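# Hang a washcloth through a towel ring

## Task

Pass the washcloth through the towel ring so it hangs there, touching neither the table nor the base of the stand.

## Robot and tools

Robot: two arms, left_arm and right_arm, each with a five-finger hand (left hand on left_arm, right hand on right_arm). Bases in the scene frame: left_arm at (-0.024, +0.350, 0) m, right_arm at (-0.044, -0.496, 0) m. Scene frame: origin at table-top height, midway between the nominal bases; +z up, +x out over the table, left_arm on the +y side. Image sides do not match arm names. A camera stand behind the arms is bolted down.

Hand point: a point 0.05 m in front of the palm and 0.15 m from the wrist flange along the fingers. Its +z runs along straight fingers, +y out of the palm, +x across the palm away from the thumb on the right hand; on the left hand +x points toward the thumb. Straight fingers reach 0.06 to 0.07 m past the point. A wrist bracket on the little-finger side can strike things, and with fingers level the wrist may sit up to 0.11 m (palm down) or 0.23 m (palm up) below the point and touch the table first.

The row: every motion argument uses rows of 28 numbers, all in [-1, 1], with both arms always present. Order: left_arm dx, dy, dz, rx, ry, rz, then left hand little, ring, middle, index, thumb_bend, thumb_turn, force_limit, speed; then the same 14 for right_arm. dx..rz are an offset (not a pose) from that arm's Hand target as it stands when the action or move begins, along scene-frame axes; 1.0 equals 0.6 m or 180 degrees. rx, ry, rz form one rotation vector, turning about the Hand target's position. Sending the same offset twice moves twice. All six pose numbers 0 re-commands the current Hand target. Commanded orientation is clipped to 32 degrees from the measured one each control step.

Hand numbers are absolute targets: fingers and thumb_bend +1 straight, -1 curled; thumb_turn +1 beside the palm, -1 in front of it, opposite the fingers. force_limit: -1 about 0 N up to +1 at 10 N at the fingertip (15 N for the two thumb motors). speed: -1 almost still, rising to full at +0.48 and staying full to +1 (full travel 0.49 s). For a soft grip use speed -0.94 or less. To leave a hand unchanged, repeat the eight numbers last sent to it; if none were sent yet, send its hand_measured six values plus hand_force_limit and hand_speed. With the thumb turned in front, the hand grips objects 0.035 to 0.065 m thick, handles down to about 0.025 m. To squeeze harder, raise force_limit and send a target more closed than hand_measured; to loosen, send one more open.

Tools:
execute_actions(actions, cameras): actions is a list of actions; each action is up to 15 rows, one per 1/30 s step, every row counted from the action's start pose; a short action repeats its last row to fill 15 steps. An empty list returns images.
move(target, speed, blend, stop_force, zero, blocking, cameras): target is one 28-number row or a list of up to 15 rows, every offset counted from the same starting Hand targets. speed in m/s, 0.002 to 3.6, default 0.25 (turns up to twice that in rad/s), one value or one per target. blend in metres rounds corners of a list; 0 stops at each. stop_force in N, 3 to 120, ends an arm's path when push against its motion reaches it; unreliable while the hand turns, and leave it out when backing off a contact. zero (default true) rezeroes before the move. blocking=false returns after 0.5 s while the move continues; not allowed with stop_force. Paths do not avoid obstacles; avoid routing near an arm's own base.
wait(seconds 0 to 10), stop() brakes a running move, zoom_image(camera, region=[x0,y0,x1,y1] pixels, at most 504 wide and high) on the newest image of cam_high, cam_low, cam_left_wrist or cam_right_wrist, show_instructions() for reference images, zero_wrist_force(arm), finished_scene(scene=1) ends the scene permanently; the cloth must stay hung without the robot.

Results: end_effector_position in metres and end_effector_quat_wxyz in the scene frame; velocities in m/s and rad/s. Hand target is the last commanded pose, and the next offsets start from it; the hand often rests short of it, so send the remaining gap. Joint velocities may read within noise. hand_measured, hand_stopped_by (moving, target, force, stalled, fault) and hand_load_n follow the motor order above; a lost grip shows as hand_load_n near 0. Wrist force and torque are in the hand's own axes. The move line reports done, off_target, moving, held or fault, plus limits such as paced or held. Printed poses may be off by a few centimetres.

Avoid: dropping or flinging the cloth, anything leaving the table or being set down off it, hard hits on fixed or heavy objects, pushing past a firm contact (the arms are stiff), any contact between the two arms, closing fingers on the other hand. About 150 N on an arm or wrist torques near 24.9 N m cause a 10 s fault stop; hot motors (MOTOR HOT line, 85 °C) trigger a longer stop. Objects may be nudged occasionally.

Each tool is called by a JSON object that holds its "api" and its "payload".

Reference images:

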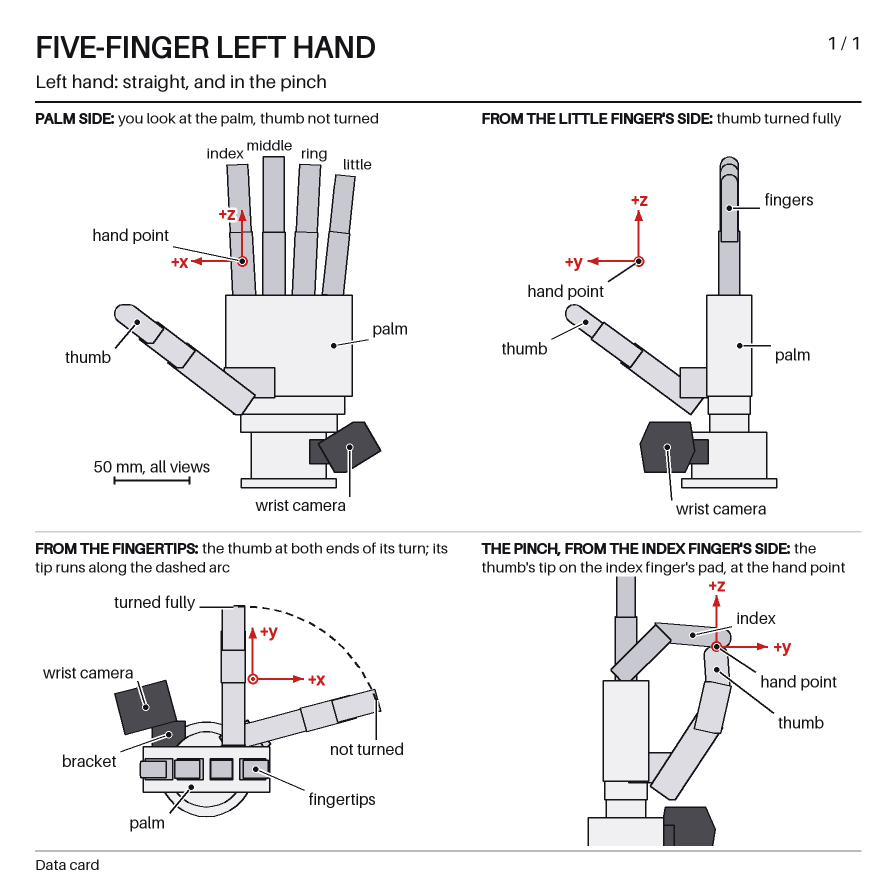

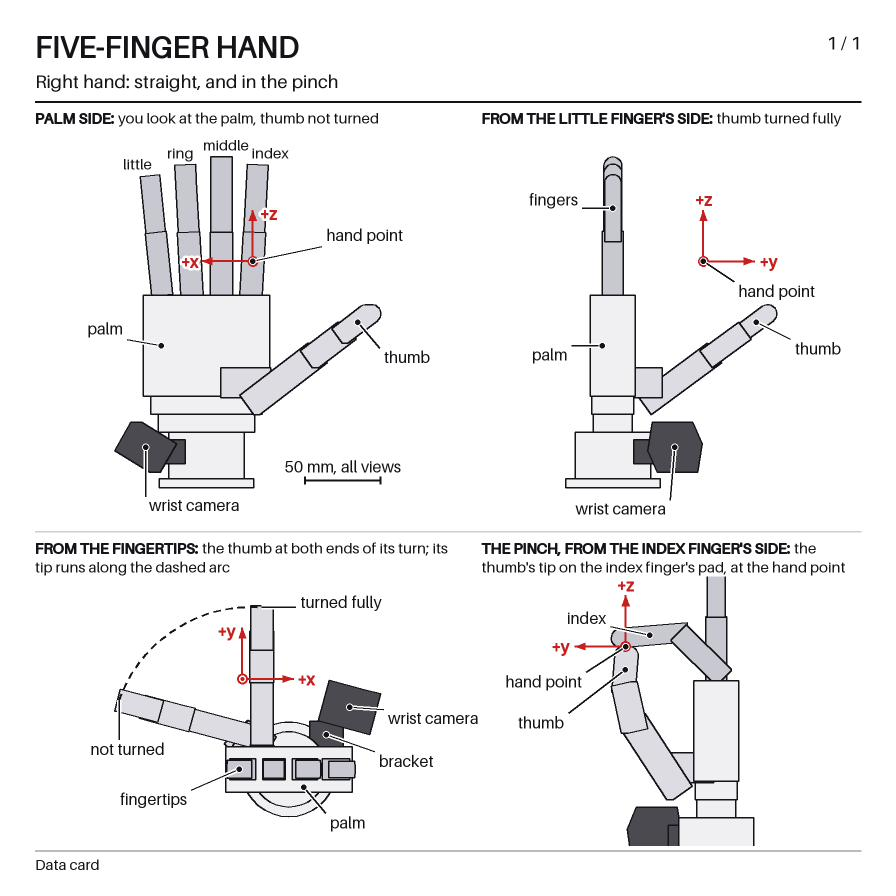

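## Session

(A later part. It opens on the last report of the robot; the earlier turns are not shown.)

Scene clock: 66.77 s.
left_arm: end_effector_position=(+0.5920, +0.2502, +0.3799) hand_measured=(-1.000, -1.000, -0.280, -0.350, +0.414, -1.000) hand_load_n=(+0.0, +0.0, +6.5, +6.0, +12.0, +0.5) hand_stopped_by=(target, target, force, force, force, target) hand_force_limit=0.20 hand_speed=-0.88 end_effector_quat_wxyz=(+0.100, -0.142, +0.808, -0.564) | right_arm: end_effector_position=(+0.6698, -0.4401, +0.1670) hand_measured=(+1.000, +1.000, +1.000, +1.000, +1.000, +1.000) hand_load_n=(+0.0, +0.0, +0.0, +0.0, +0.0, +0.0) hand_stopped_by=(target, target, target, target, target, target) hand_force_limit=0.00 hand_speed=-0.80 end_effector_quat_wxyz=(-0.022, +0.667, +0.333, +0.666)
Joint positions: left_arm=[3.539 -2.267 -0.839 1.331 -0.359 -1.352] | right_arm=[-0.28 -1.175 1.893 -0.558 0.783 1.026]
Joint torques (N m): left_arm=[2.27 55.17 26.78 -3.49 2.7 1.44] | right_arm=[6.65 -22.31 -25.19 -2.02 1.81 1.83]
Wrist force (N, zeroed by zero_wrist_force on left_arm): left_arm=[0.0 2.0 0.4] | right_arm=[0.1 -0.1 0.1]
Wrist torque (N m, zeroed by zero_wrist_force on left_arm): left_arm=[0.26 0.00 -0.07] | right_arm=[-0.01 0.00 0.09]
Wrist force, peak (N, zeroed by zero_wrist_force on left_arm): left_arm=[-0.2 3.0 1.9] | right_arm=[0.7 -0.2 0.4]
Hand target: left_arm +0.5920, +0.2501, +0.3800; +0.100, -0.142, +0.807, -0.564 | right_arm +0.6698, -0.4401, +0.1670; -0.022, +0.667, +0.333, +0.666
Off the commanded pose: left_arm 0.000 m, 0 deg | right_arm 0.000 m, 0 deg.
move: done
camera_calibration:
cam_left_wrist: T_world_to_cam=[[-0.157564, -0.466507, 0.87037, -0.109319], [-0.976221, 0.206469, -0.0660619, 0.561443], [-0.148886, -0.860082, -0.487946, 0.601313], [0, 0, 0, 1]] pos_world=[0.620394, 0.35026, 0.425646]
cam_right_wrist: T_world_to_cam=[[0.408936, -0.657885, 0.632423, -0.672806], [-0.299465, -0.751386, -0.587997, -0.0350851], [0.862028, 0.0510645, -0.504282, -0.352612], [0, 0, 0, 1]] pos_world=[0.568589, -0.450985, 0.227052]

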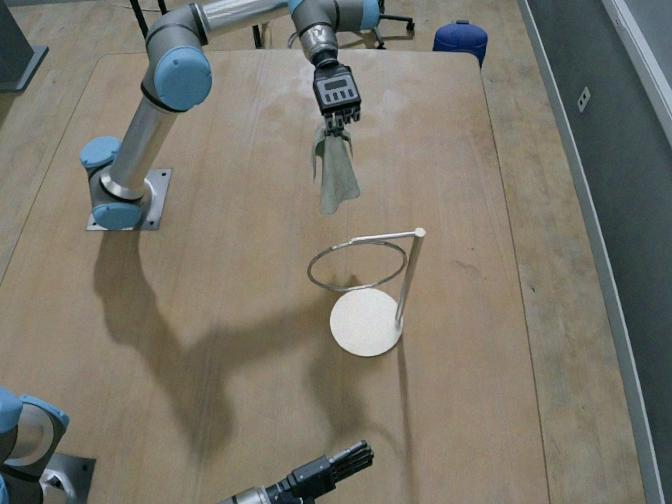

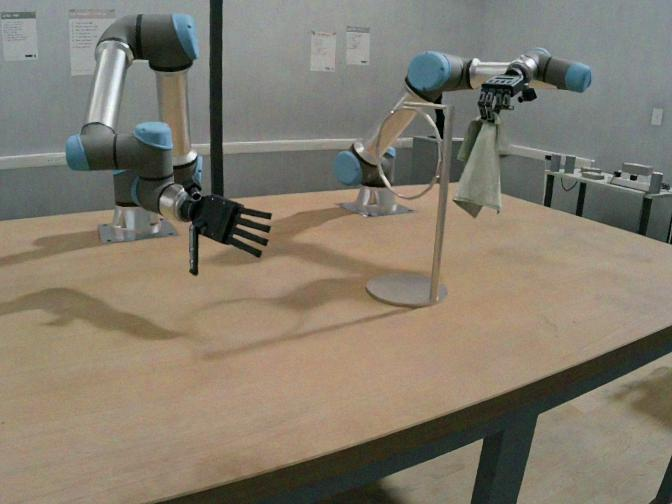

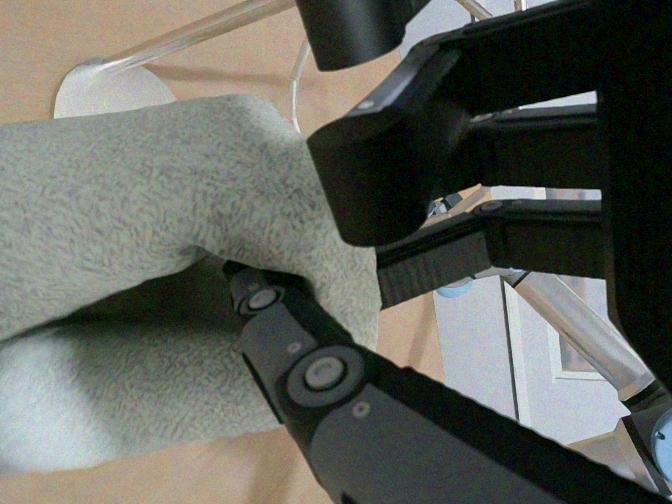

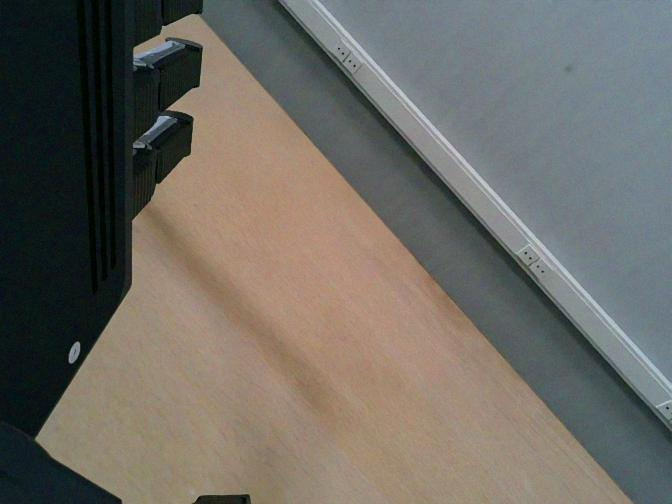

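{"api": "zoom_image", "payload": {"camera": "cam_high", "region": [290, 60, 380, 150]}}

{"api": "zoom_image", "payload": {"camera": "cam_low", "region": [450, 50, 570, 150]}}

Scaled by 5.600 from the camera's 672x504 image, which has a finer 960x720 frame.

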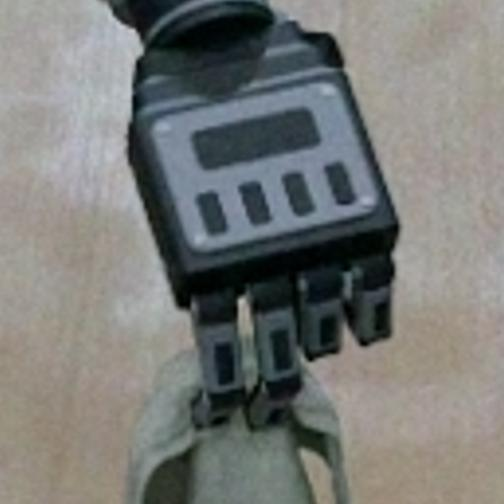

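Scaled by 4.200 from the camera's 672x504 image, which has a finer 960x720 frame.

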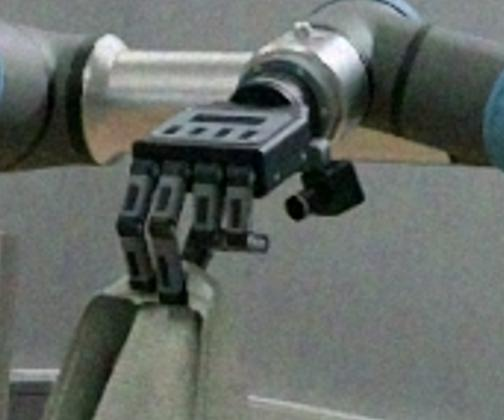

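{"api": "move", "payload": {"target": [[0.001,-0.3178,-0.112,0,0,0,-1,-1,-0.4,-0.4,0.0,-1,0.2,-0.88,0,0,0,0,0,0,1,1,1,1,1,1,0,-0.8]], "speed": 0.12, "cameras": ["cam_high","cam_low","cam_left_wrist"]}}

{"api": "zoom_image", "payload": {"camera": "cam_high", "region": [280, 120, 440, 360]}}

{"api": "zoom_image", "payload": {"camera": "cam_low", "region": [340, 60, 560, 320]}}

Scene clock: 71.53 s.
left_arm: end_effector_position=(+0.5925, +0.0594, +0.3129) hand_measured=(-1.000, -1.000, -0.280, -0.350, +0.414, -1.000) hand_load_n=(+0.5, +0.0, +6.0, +6.0, +12.0, +0.5) hand_stopped_by=(target, target, force, force, force, target) hand_force_limit=0.20 hand_speed=-0.88 end_effector_quat_wxyz=(+0.100, -0.142, +0.807, -0.564) | right_arm: end_effector_position=(+0.6698, -0.4401, +0.1670) hand_measured=(+1.000, +1.000, +1.000, +1.000, +1.000, +1.000) hand_load_n=(+0.0, +0.0, +0.0, +0.0, +0.0, +0.0) hand_stopped_by=(target, target, target, target, target, target) hand_force_limit=0.00 hand_speed=-0.80 end_effector_quat_wxyz=(-0.022, +0.667, +0.333, +0.666)
Joint positions: left_arm=[3.211 -2.205 -0.919 2.151 -0.43 -2.212] | right_arm=[-0.28 -1.175 1.893 -0.558 0.783 1.027]
Joint torques (N m): left_arm=[0.94 44.78 29.41 -0.32 1.73 -1.2] | right_arm=[6.85 -21.92 -22.87 -2.25 1.64 1.62]
Wrist force (N, zeroed by zero_wrist_force on left_arm): left_arm=[-0.1 1.7 0.4] | right_arm=[-0.1 0.1 -0.2]
Wrist torque (N m, zeroed by zero_wrist_force on left_arm): left_arm=[0.21 0.01 -0.13] | right_arm=[0.05 0.02 0.09]
Wrist force, peak (N, zeroed by zero_wrist_force on left_arm): left_arm=[0.3 1.9 1.7] | right_arm=[0.2 0.6 0.1]
Hand target: left_arm +0.5926, +0.0594, +0.3128; +0.100, -0.142, +0.807, -0.564 | right_arm +0.6698, -0.4401, +0.1670; -0.022, +0.667, +0.333, +0.666
Off the commanded pose: left_arm 0.000 m, 0 deg | right_arm 0.000 m, 0 deg.
move: done
camera_calibration:
cam_left_wrist: T_world_to_cam=[[-0.157765, -0.466385, 0.8704, -0.139794], [-0.976188, 0.206561, -0.0662591, 0.596914], [-0.148888, -0.860127, -0.487867, 0.404657], [0, 0, 0, 1]] pos_world=[0.620894, 0.15956, 0.358646]
Images, in order (width x height): cam_high 672x504, cam_low 672x504, cam_left_wrist 672x504.

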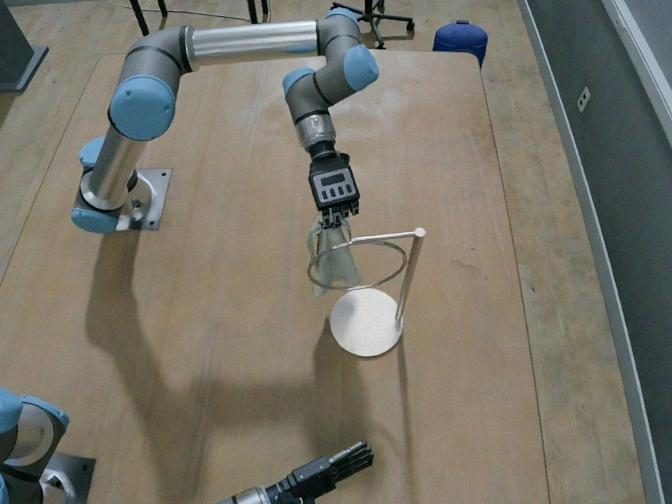

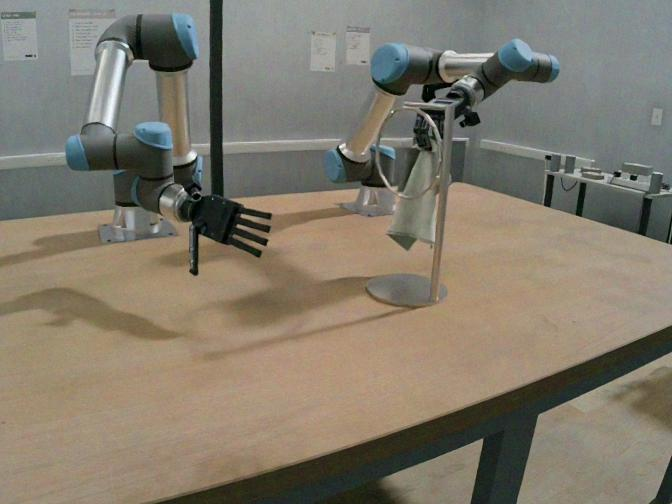

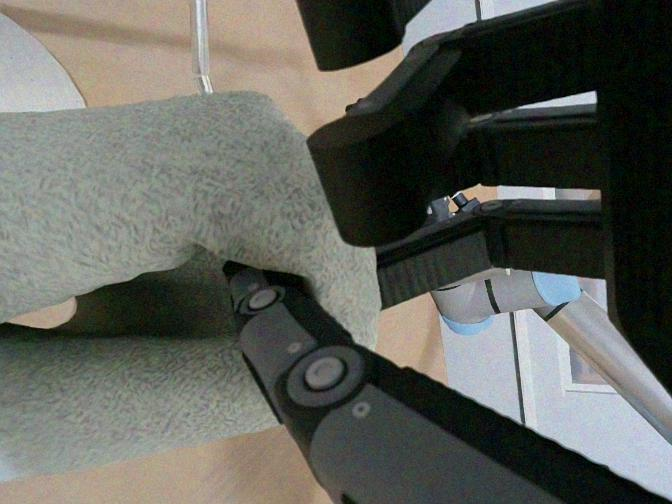

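Scaled by 2.100 from the camera's 672x504 image, which has a finer 960x720 frame.

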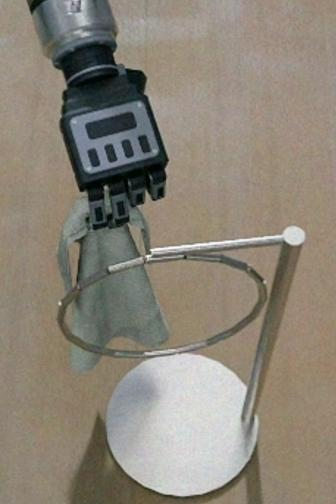

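Scaled by 1.938 from the camera's 672x504 image, which has a finer 960x720 frame.

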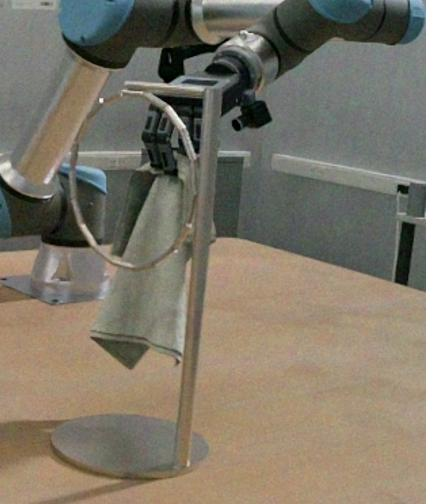

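{"api": "move", "payload": {"target": [[0.0535,-0.1472,-0.057,0,0,0,-1,-1,-0.4,-0.4,0.0,-1,0.2,-0.88,0,0,0,0,0,0,1,1,1,1,1,1,0,-0.8]], "speed": 0.06, "stop_force": 6, "cameras": ["cam_high","cam_low","cam_left_wrist"]}}

{"api": "zoom_image", "payload": {"camera": "cam_high", "region": [280, 150, 440, 350]}}

{"api": "zoom_image", "payload": {"camera": "cam_low", "region": [340, 60, 520, 280]}}

Scene clock: 75.80 s.
left_arm: end_effector_position=(+0.6247, -0.0289, +0.2786) hand_measured=(-1.000, -1.000, -0.280, -0.350, +0.414, -1.000) hand_load_n=(+0.0, +0.0, +6.0, +6.5, +12.0, +0.5) hand_stopped_by=(target, target, force, force, force, target) hand_force_limit=0.20 hand_speed=-0.88 end_effector_quat_wxyz=(+0.100, -0.142, +0.807, -0.564) | right_arm: end_effector_position=(+0.6698, -0.4401, +0.1670) hand_measured=(+1.000, +1.000, +1.000, +1.000, +1.000, +1.000) hand_load_n=(+0.0, +0.0, +0.0, +0.0, +0.0, -0.5) hand_stopped_by=(target, target, target, target, target, target) hand_force_limit=0.00 hand_speed=-0.80 end_effector_quat_wxyz=(-0.022, +0.667, +0.333, +0.666)
Joint positions: left_arm=[3.059 -2.317 -0.774 2.341 -0.529 -2.463] | right_arm=[-0.28 -1.175 1.893 -0.558 0.783 1.027]
Joint torques (N m): left_arm=[12.29 64.17 5.32 -1.88 1.74 -1.16] | right_arm=[6.86 -22.61 -18.46 -2.36 1.75 1.75]
Wrist force (N, zeroed by zero_wrist_force on left_arm): left_arm=[-0.1 1.9 0.5] | right_arm=[-0.1 -0.1 0.1]
Wrist torque (N m, zeroed by zero_wrist_force on left_arm): left_arm=[0.24 0.02 -0.14] | right_arm=[-0.01 0.02 0.09]
Wrist force, peak (N, zeroed by zero_wrist_force on left_arm): left_arm=[0.0 2.2 0.6] | right_arm=[0.4 0.4 0.4]
Hand target: left_arm +0.6247, -0.0289, +0.2786; +0.100, -0.142, +0.807, -0.564 | right_arm +0.6698, -0.4401, +0.1670; -0.022, +0.667, +0.333, +0.666
Off the commanded pose: left_arm 0.000 m, 0 deg | right_arm 0.000 m, 0 deg.
move: done
camera_calibration:
cam_left_wrist: T_world_to_cam=[[-0.157822, -0.466465, 0.870346, -0.146115], [-0.976195, 0.206501, -0.066341, 0.644377], [-0.148782, -0.860098, -0.487951, 0.316687], [0, 0, 0, 1]] pos_world=[0.653095, 0.07116, 0.324447]
Images, in order (width x height): cam_high 672x504, cam_low 672x504, cam_left_wrist 672x504.

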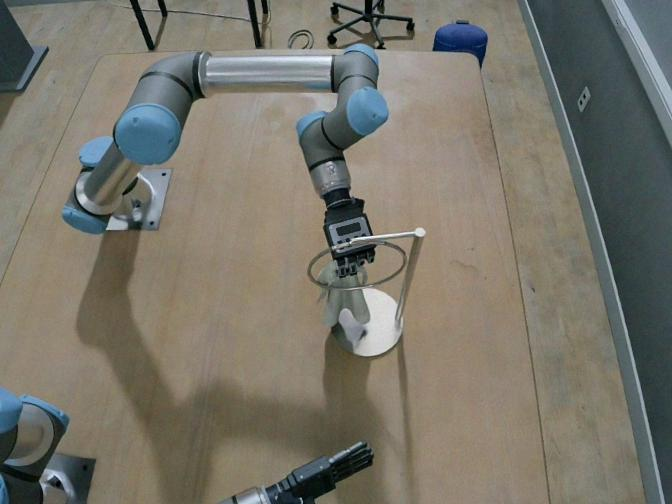

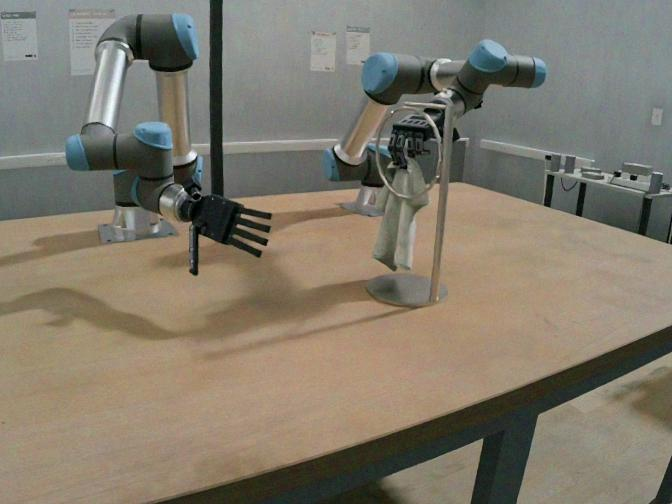

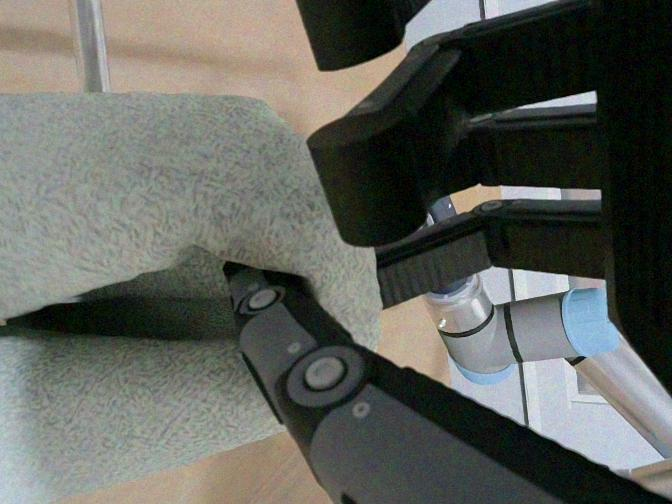

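Scaled by 2.520 from the camera's 672x504 image, which has a finer 960x720 frame.

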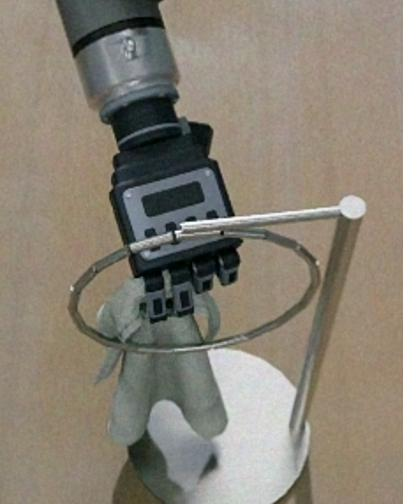

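Scaled by 2.291 from the camera's 672x504 image, which has a finer 960x720 frame.

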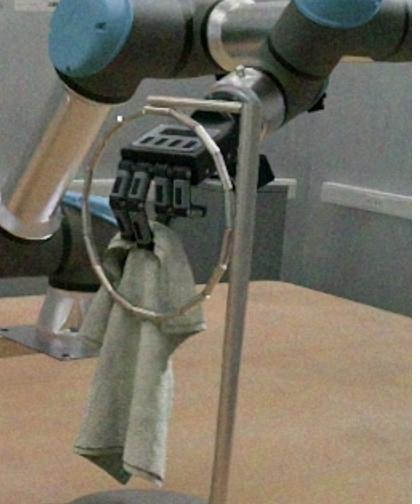

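{"api": "move", "payload": {"target": [[0.0241,-0.0662,-0.0257,0,0,0,-1,-1,-0.4,-0.4,0.0,-1,0.2,-0.88,0,0,0,0,0,0,1,1,1,1,1,1,0,-0.8]], "speed": 0.04, "stop_force": 6, "cameras": ["cam_high","cam_low","cam_left_wrist"]}}

{"api": "zoom_image", "payload": {"camera": "cam_high", "region": [280, 150, 440, 350]}}

{"api": "zoom_image", "payload": {"camera": "cam_low", "region": [340, 60, 520, 280]}}

Scene clock: 78.40 s.
left_arm: end_effector_position=(+0.6392, -0.0686, +0.2632) hand_measured=(-1.000, -1.000, -0.280, -0.350, +0.414, -1.000) hand_load_n=(+0.0, +0.0, +6.0, +6.5, +12.0, +0.0) hand_stopped_by=(target, target, force, force, force, target) hand_force_limit=0.20 hand_speed=-0.88 end_effector_quat_wxyz=(+0.100, -0.142, +0.807, -0.564) | right_arm: end_effector_position=(+0.6698, -0.4401, +0.1670) hand_measured=(+1.000, +1.000, +1.000, +1.000, +1.000, +1.000) hand_load_n=(+0.0, +0.0, +0.0, +0.0, +0.0, +0.0) hand_stopped_by=(target, target, target, target, target, target) hand_force_limit=0.00 hand_speed=-0.80 end_effector_quat_wxyz=(-0.022, +0.667, +0.333, +0.666)
Joint positions: left_arm=[2.997 -2.39 -0.675 2.379 -0.575 -2.539] | right_arm=[-0.28 -1.175 1.893 -0.558 0.783 1.027]
Joint torques (N m): left_arm=[11.97 66.35 5.62 -2.51 2.2 0.59] | right_arm=[6.92 -22.53 -16.87 -2.29 1.65 1.66]
Wrist force (N, zeroed by zero_wrist_force on left_arm): left_arm=[-0.2 2.1 0.2] | right_arm=[0.0 0.4 0.3]
Wrist torque (N m, zeroed by zero_wrist_force on left_arm): left_arm=[0.25 0.03 -0.11] | right_arm=[0.06 0.00 0.11]
Wrist force, peak (N, zeroed by zero_wrist_force on left_arm): left_arm=[-0.1 2.1 0.4] | right_arm=[0.3 0.6 0.1]
Hand target: left_arm +0.6392, -0.0686, +0.2632; +0.100, -0.142, +0.807, -0.564 | right_arm +0.6698, -0.4401, +0.1670; -0.022, +0.667, +0.333, +0.666
Off the commanded pose: left_arm 0.000 m, 0 deg | right_arm 0.000 m, 0 deg.
move: done
camera_calibration:
cam_left_wrist: T_world_to_cam=[[-0.157822, -0.466479, 0.870339, -0.148868], [-0.97621, 0.206416, -0.0663864, 0.665631], [-0.148684, -0.860111, -0.487958, 0.277058], [0, 0, 0, 1]] pos_world=[0.667495, 0.0314602, 0.308947]
Images, in order (width x height): cam_high 672x504, cam_low 672x504, cam_left_wrist 672x504.

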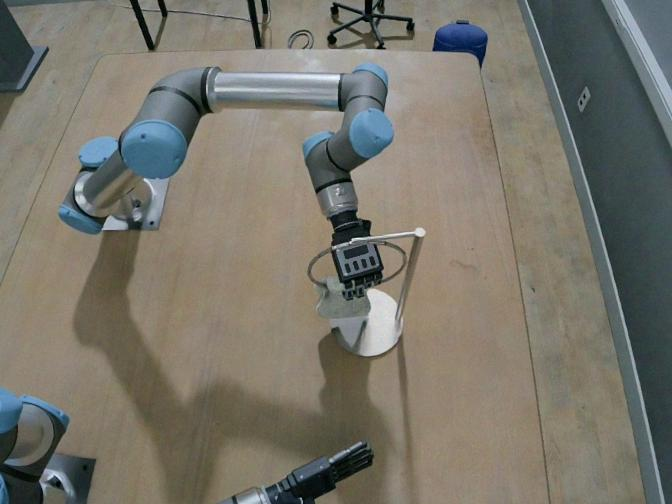

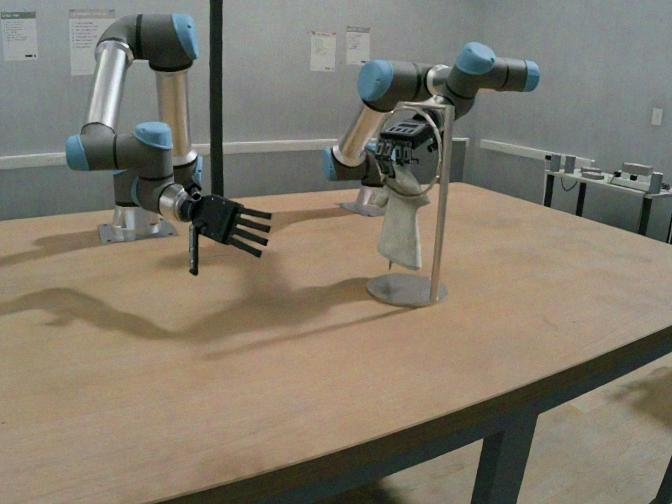

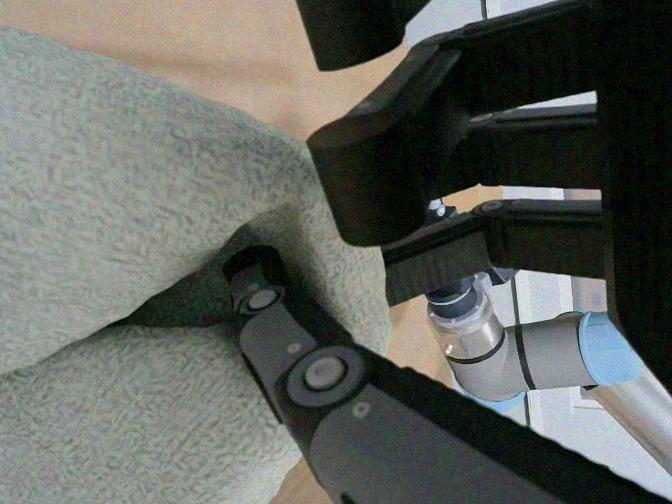

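Scaled by 2.520 from the camera's 672x504 image, which has a finer 960x720 frame.

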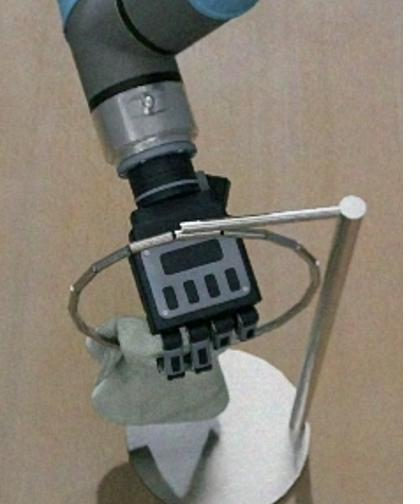

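Scaled by 2.291 from the camera's 672x504 image, which has a finer 960x720 frame.

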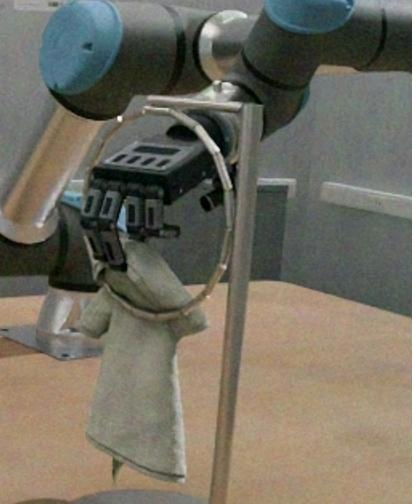

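{"api": "move", "payload": {"target": [[0.0134,-0.0368,-0.01425,0,0,0,-1,-1,-0.4,-0.4,0.0,-1,0.2,-0.88,0,0,0,0,0,0,1,1,1,1,1,1,0,-0.8]], "speed": 0.04, "stop_force": 6, "cameras": ["cam_high","cam_low","cam_left_wrist"]}}

{"api": "zoom_image", "payload": {"camera": "cam_high", "region": [280, 150, 440, 350]}}

{"api": "zoom_image", "payload": {"camera": "cam_low", "region": [340, 60, 520, 280]}}

Scene clock: 80.50 s.
left_arm: end_effector_position=(+0.6472, -0.0907, +0.2547) hand_measured=(-1.000, -1.000, -0.280, -0.350, +0.414, -1.000) hand_load_n=(+0.0, +0.0, +6.0, +6.0, +12.5, +0.0) hand_stopped_by=(target, target, force, force, force, target) hand_force_limit=0.20 hand_speed=-0.88 end_effector_quat_wxyz=(+0.100, -0.142, +0.807, -0.564) | right_arm: end_effector_position=(+0.6698, -0.4401, +0.1670) hand_measured=(+1.000, +1.000, +1.000, +1.000, +1.000, +1.000) hand_load_n=(+0.0, +0.0, +0.0, +0.0, +0.0, +0.0) hand_stopped_by=(target, target, target, target, target, target) hand_force_limit=0.00 hand_speed=-0.80 end_effector_quat_wxyz=(-0.022, +0.667, +0.333, +0.666)
Joint positions: left_arm=[2.965 -2.438 -0.605 2.387 -0.601 -2.576] | right_arm=[-0.28 -1.175 1.893 -0.558 0.783 1.027]
Joint torques (N m): left_arm=[11.77 67.87 5.42 -2.24 2.23 0.79] | right_arm=[6.47 -22.75 -15.2 -2.39 1.68 1.76]
Wrist force (N, zeroed by zero_wrist_force on left_arm): left_arm=[-0.3 2.0 -0.2] | right_arm=[0.1 0.2 0.3]
Wrist torque (N m, zeroed by zero_wrist_force on left_arm): left_arm=[0.24 0.01 -0.10] | right_arm=[0.04 -0.03 0.11]
Wrist force, peak (N, zeroed by zero_wrist_force on left_arm): left_arm=[-0.2 2.3 0.0] | right_arm=[0.0 0.1 0.6]
Hand target: left_arm +0.6472, -0.0907, +0.2547; +0.100, -0.142, +0.807, -0.564 | right_arm +0.6698, -0.4401, +0.1670; -0.022, +0.667, +0.333, +0.666
Off the commanded pose: left_arm 0.000 m, 0 deg | right_arm 0.000 m, 0 deg.
move: done
camera_calibration:
cam_left_wrist: T_world_to_cam=[[-0.157822, -0.466479, 0.870339, -0.150501], [-0.97621, 0.206416, -0.0663864, 0.677536], [-0.148684, -0.860111, -0.487958, 0.255106], [0, 0, 0, 1]] pos_world=[0.675595, 0.00936019, 0.300447]
Images, in order (width x height): cam_high 672x504, cam_low 672x504, cam_left_wrist 672x504.

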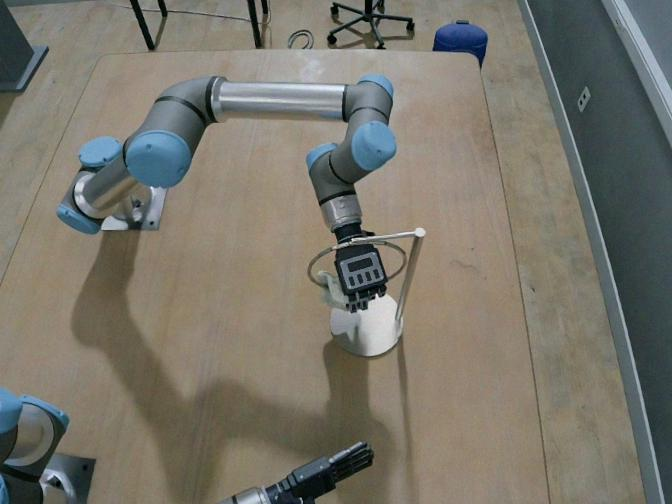

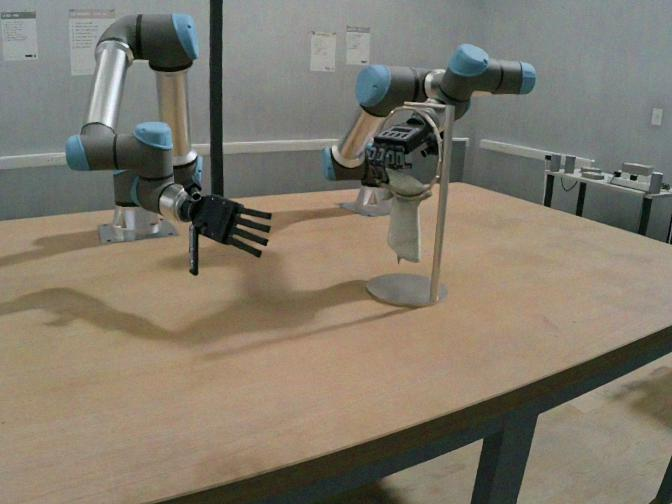

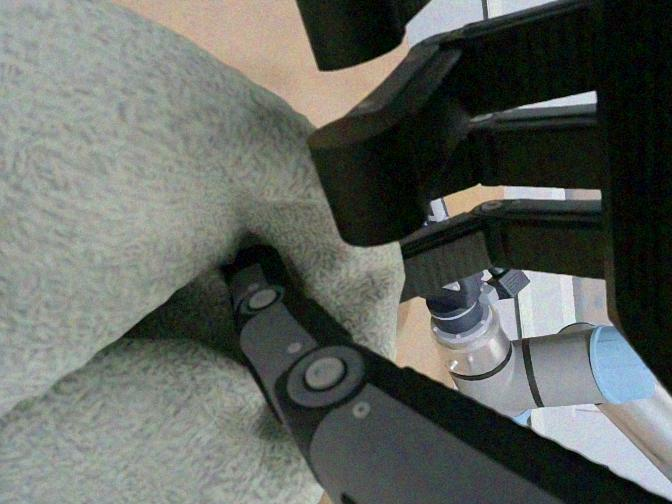

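Scaled by 2.520 from the camera's 672x504 image, which has a finer 960x720 frame.

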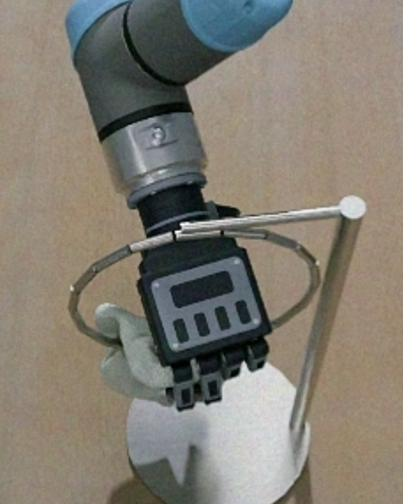

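Scaled by 2.291 from the camera's 672x504 image, which has a finer 960x720 frame.

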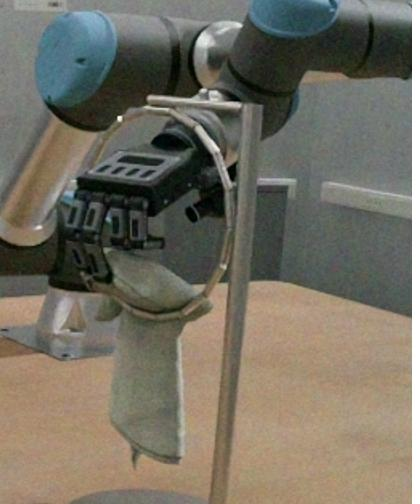

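{"api": "move", "payload": {"target": [[0.0107,-0.0294,-0.0114,0,0,0,-1,-1,-0.4,-0.4,0.0,-1,0.2,-0.88,0,0,0,0,0,0,1,1,1,1,1,1,0,-0.8]], "speed": 0.04, "stop_force": 5, "cameras": ["cam_high","cam_low","cam_left_wrist"]}}

{"api": "zoom_image", "payload": {"camera": "cam_high", "region": [280, 150, 440, 350]}}

{"api": "zoom_image", "payload": {"camera": "cam_low", "region": [340, 60, 520, 280]}}

Scene clock: 82.57 s.
left_arm: end_effector_position=(+0.6536, -0.1083, +0.2478) hand_measured=(-1.000, -1.000, -0.280, -0.350, +0.414, -1.000) hand_load_n=(+0.0, +0.5, +6.0, +6.0, +12.0, +0.5) hand_stopped_by=(target, target, force, force, force, target) hand_force_limit=0.20 hand_speed=-0.88 end_effector_quat_wxyz=(+0.100, -0.142, +0.807, -0.564) | right_arm: end_effector_position=(+0.6698, -0.4401, +0.1670) hand_measured=(+1.000, +1.000, +1.000, +1.000, +1.000, +1.000) hand_load_n=(+0.0, +0.0, +0.0, +0.0, +0.0, +0.0) hand_stopped_by=(target, target, target, target, target, target) hand_force_limit=0.00 hand_speed=-0.80 end_effector_quat_wxyz=(-0.022, +0.667, +0.333, +0.666)
Joint positions: left_arm=[2.94 -2.482 -0.538 2.386 -0.62 -2.602] | right_arm=[-0.28 -1.175 1.893 -0.558 0.783 1.027]
Joint torques (N m): left_arm=[11.83 69.59 5.65 1.19 2.16 0.4] | right_arm=[6.21 -22.02 -12.84 -2.35 1.67 1.73]
Wrist force (N, zeroed by zero_wrist_force on left_arm): left_arm=[-0.1 1.6 -0.1] | right_arm=[0.1 0.1 0.1]
Wrist torque (N m, zeroed by zero_wrist_force on left_arm): left_arm=[0.22 0.01 -0.09] | right_arm=[0.02 -0.02 0.11]
Wrist force, peak (N, zeroed by zero_wrist_force on left_arm): left_arm=[-0.6 1.9 -1.0] | right_arm=[0.4 0.3 0.3]
Hand target: left_arm +0.6536, -0.1083, +0.2478; +0.100, -0.142, +0.807, -0.564 | right_arm +0.6698, -0.4401, +0.1670; -0.022, +0.667, +0.333, +0.666
Off the commanded pose: left_arm 0.000 m, 0 deg | right_arm 0.000 m, 0 deg.
move: done
camera_calibration:
cam_left_wrist: T_world_to_cam=[[-0.157822, -0.466479, 0.870339, -0.151695], [-0.97621, 0.206416, -0.0663864, 0.686958], [-0.148684, -0.860111, -0.487958, 0.237553], [0, 0, 0, 1]] pos_world=[0.681995, -0.00823981, 0.293547]
Images, in order (width x height): cam_high 672x504, cam_low 672x504, cam_left_wrist 672x504.

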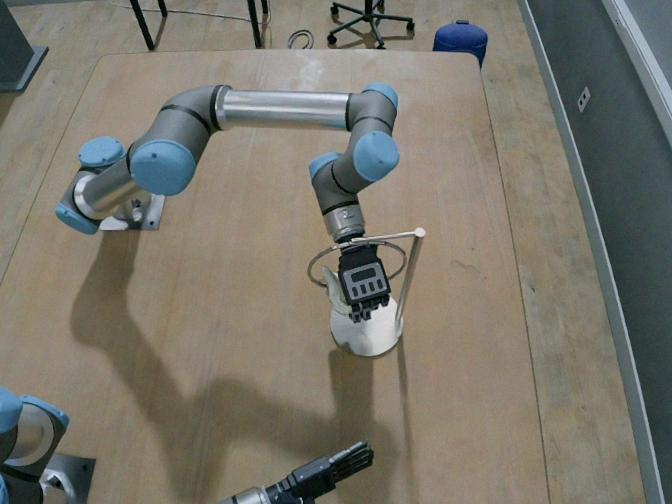

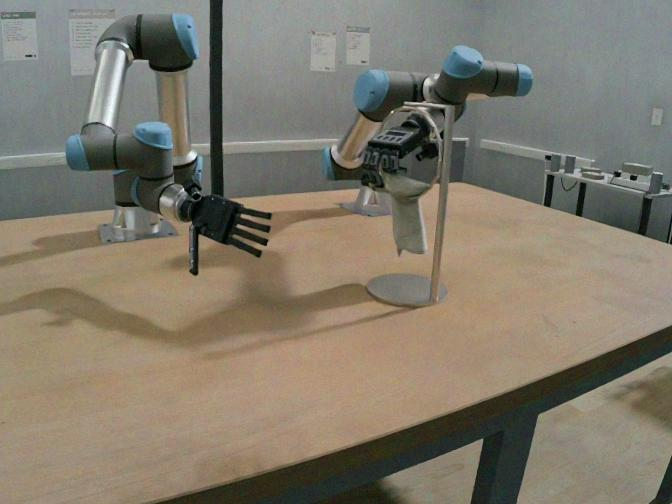

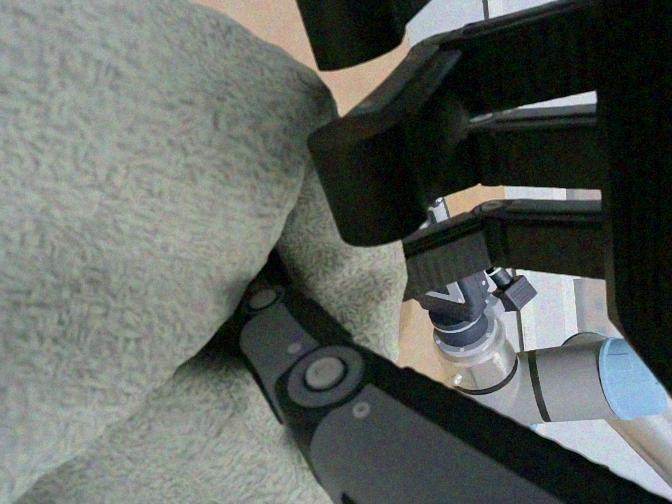

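Scaled by 2.520 from the camera's 672x504 image, which has a finer 960x720 frame.

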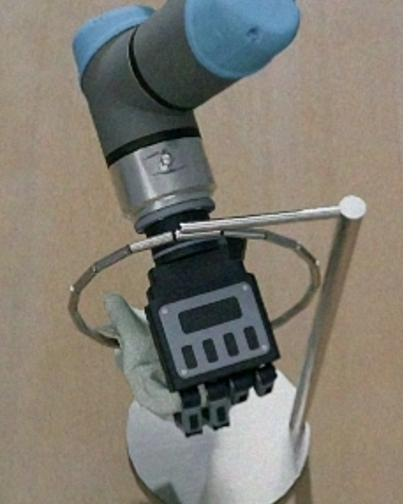

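Scaled by 2.291 from the camera's 672x504 image, which has a finer 960x720 frame.

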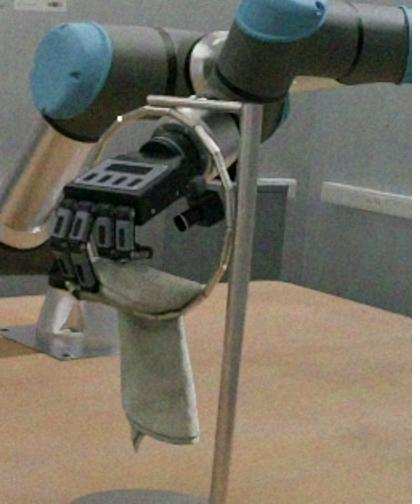

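{"api": "move", "payload": {"target": [[0.0064,-0.0177,-0.0038,0,0,0,-1,-1,-0.4,-0.4,0.0,-1,0.2,-0.88,0,0,0,0,0,0,1,1,1,1,1,1,0,-0.8]], "speed": 0.03, "stop_force": 5, "cameras": ["cam_high","cam_low","cam_left_wrist"]}}

{"api": "zoom_image", "payload": {"camera": "cam_high", "region": [300, 210, 440, 350]}}

{"api": "zoom_image", "payload": {"camera": "cam_low", "region": [340, 90, 480, 230]}}

Scene clock: 86.10 s.
left_arm: end_effector_position=(+0.6575, -0.1189, +0.2455) hand_measured=(-1.000, -1.000, -0.280, -0.350, +0.414, -1.000) hand_load_n=(+0.0, +0.0, +6.0, +6.0, +12.5, +0.0) hand_stopped_by=(target, target, force, force, force, target) hand_force_limit=0.20 hand_speed=-0.88 end_effector_quat_wxyz=(+0.100, -0.142, +0.807, -0.564) | right_arm: end_effector_position=(+0.6698, -0.4401, +0.1670) hand_measured=(+1.000, +1.000, +1.000, +1.000, +1.000, +1.000) hand_load_n=(+0.0, +0.0, +0.0, +0.0, +0.0, +0.0) hand_stopped_by=(target, target, target, target, target, target) hand_force_limit=0.00 hand_speed=-0.80 end_effector_quat_wxyz=(-0.022, +0.667, +0.333, +0.666)
Joint positions: left_arm=[2.926 -2.512 -0.484 2.375 -0.632 -2.616] | right_arm=[-0.28 -1.175 1.893 -0.558 0.783 1.027]
Joint torques (N m): left_arm=[11.53 69.72 5.66 1.28 2.02 1.31] | right_arm=[6.62 -22.25 -11.13 -2.32 1.78 1.75]
Wrist force (N, zeroed by zero_wrist_force on left_arm): left_arm=[-0.2 1.5 0.1] | right_arm=[0.1 0.5 -0.1]
Wrist torque (N m, zeroed by zero_wrist_force on left_arm): left_arm=[0.16 0.02 -0.06] | right_arm=[0.09 -0.02 0.11]
Wrist force, peak (N, zeroed by zero_wrist_force on left_arm): left_arm=[-0.4 1.9 -0.1] | right_arm=[0.3 0.6 0.2]
Hand target: left_arm +0.6575, -0.1189, +0.2455; +0.100, -0.142, +0.807, -0.564 | right_arm +0.6698, -0.4401, +0.1670; -0.022, +0.667, +0.333, +0.666
Off the commanded pose: left_arm 0.000 m, 0 deg | right_arm 0.000 m, 0 deg.
move: done
camera_calibration:
cam_left_wrist: T_world_to_cam=[[-0.157822, -0.466479, 0.870339, -0.154125], [-0.97621, 0.206416, -0.0663864, 0.69271], [-0.148684, -0.860111, -0.487958, 0.227927], [0, 0, 0, 1]] pos_world=[0.685795, -0.0188398, 0.291347]
Images, in order (width x height): cam_high 672x504, cam_low 672x504, cam_left_wrist 672x504.

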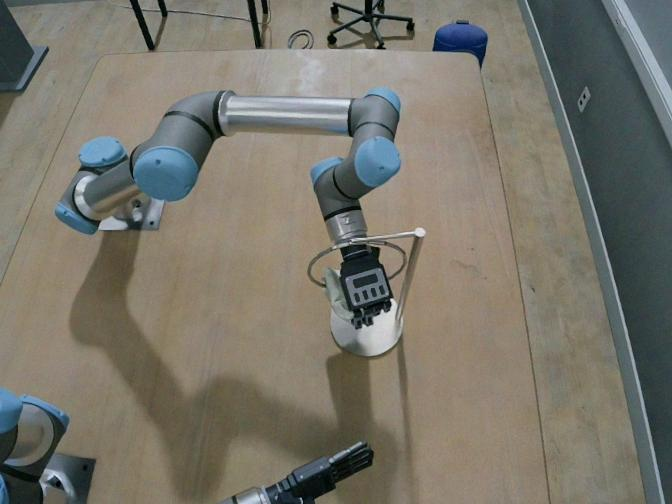

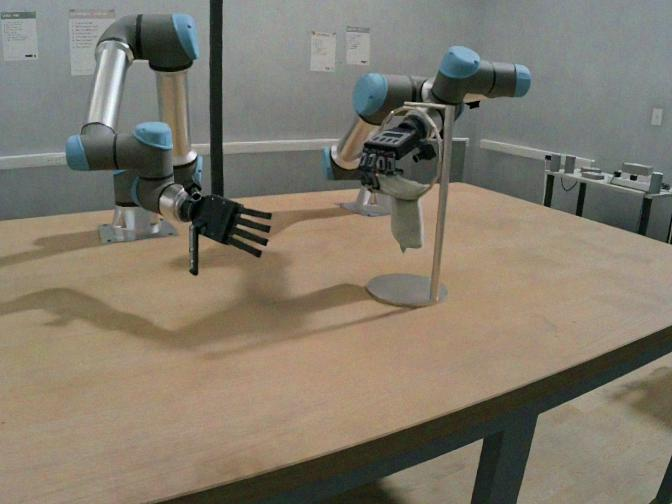

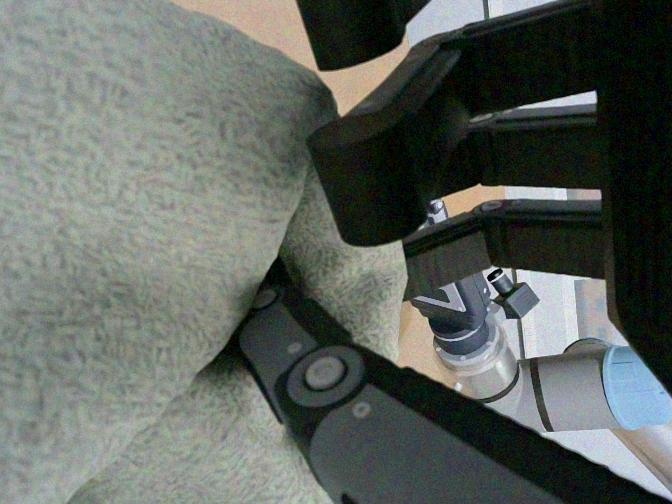

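Scaled by 3.600 from the camera's 672x504 image, which has a finer 960x720 frame.

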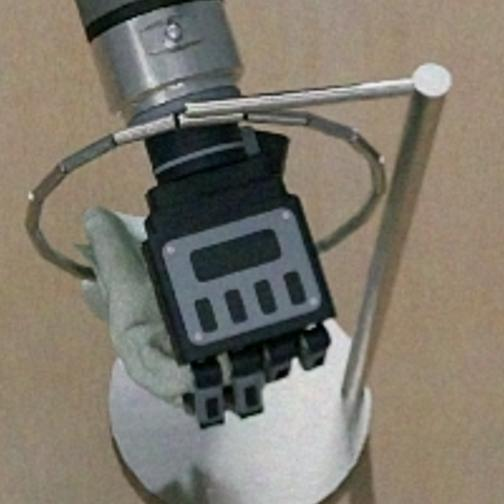

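Scaled by 3.600 from the camera's 672x504 image, which has a finer 960x720 frame.

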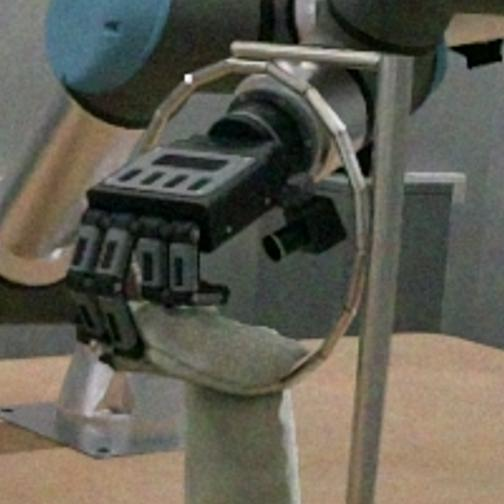

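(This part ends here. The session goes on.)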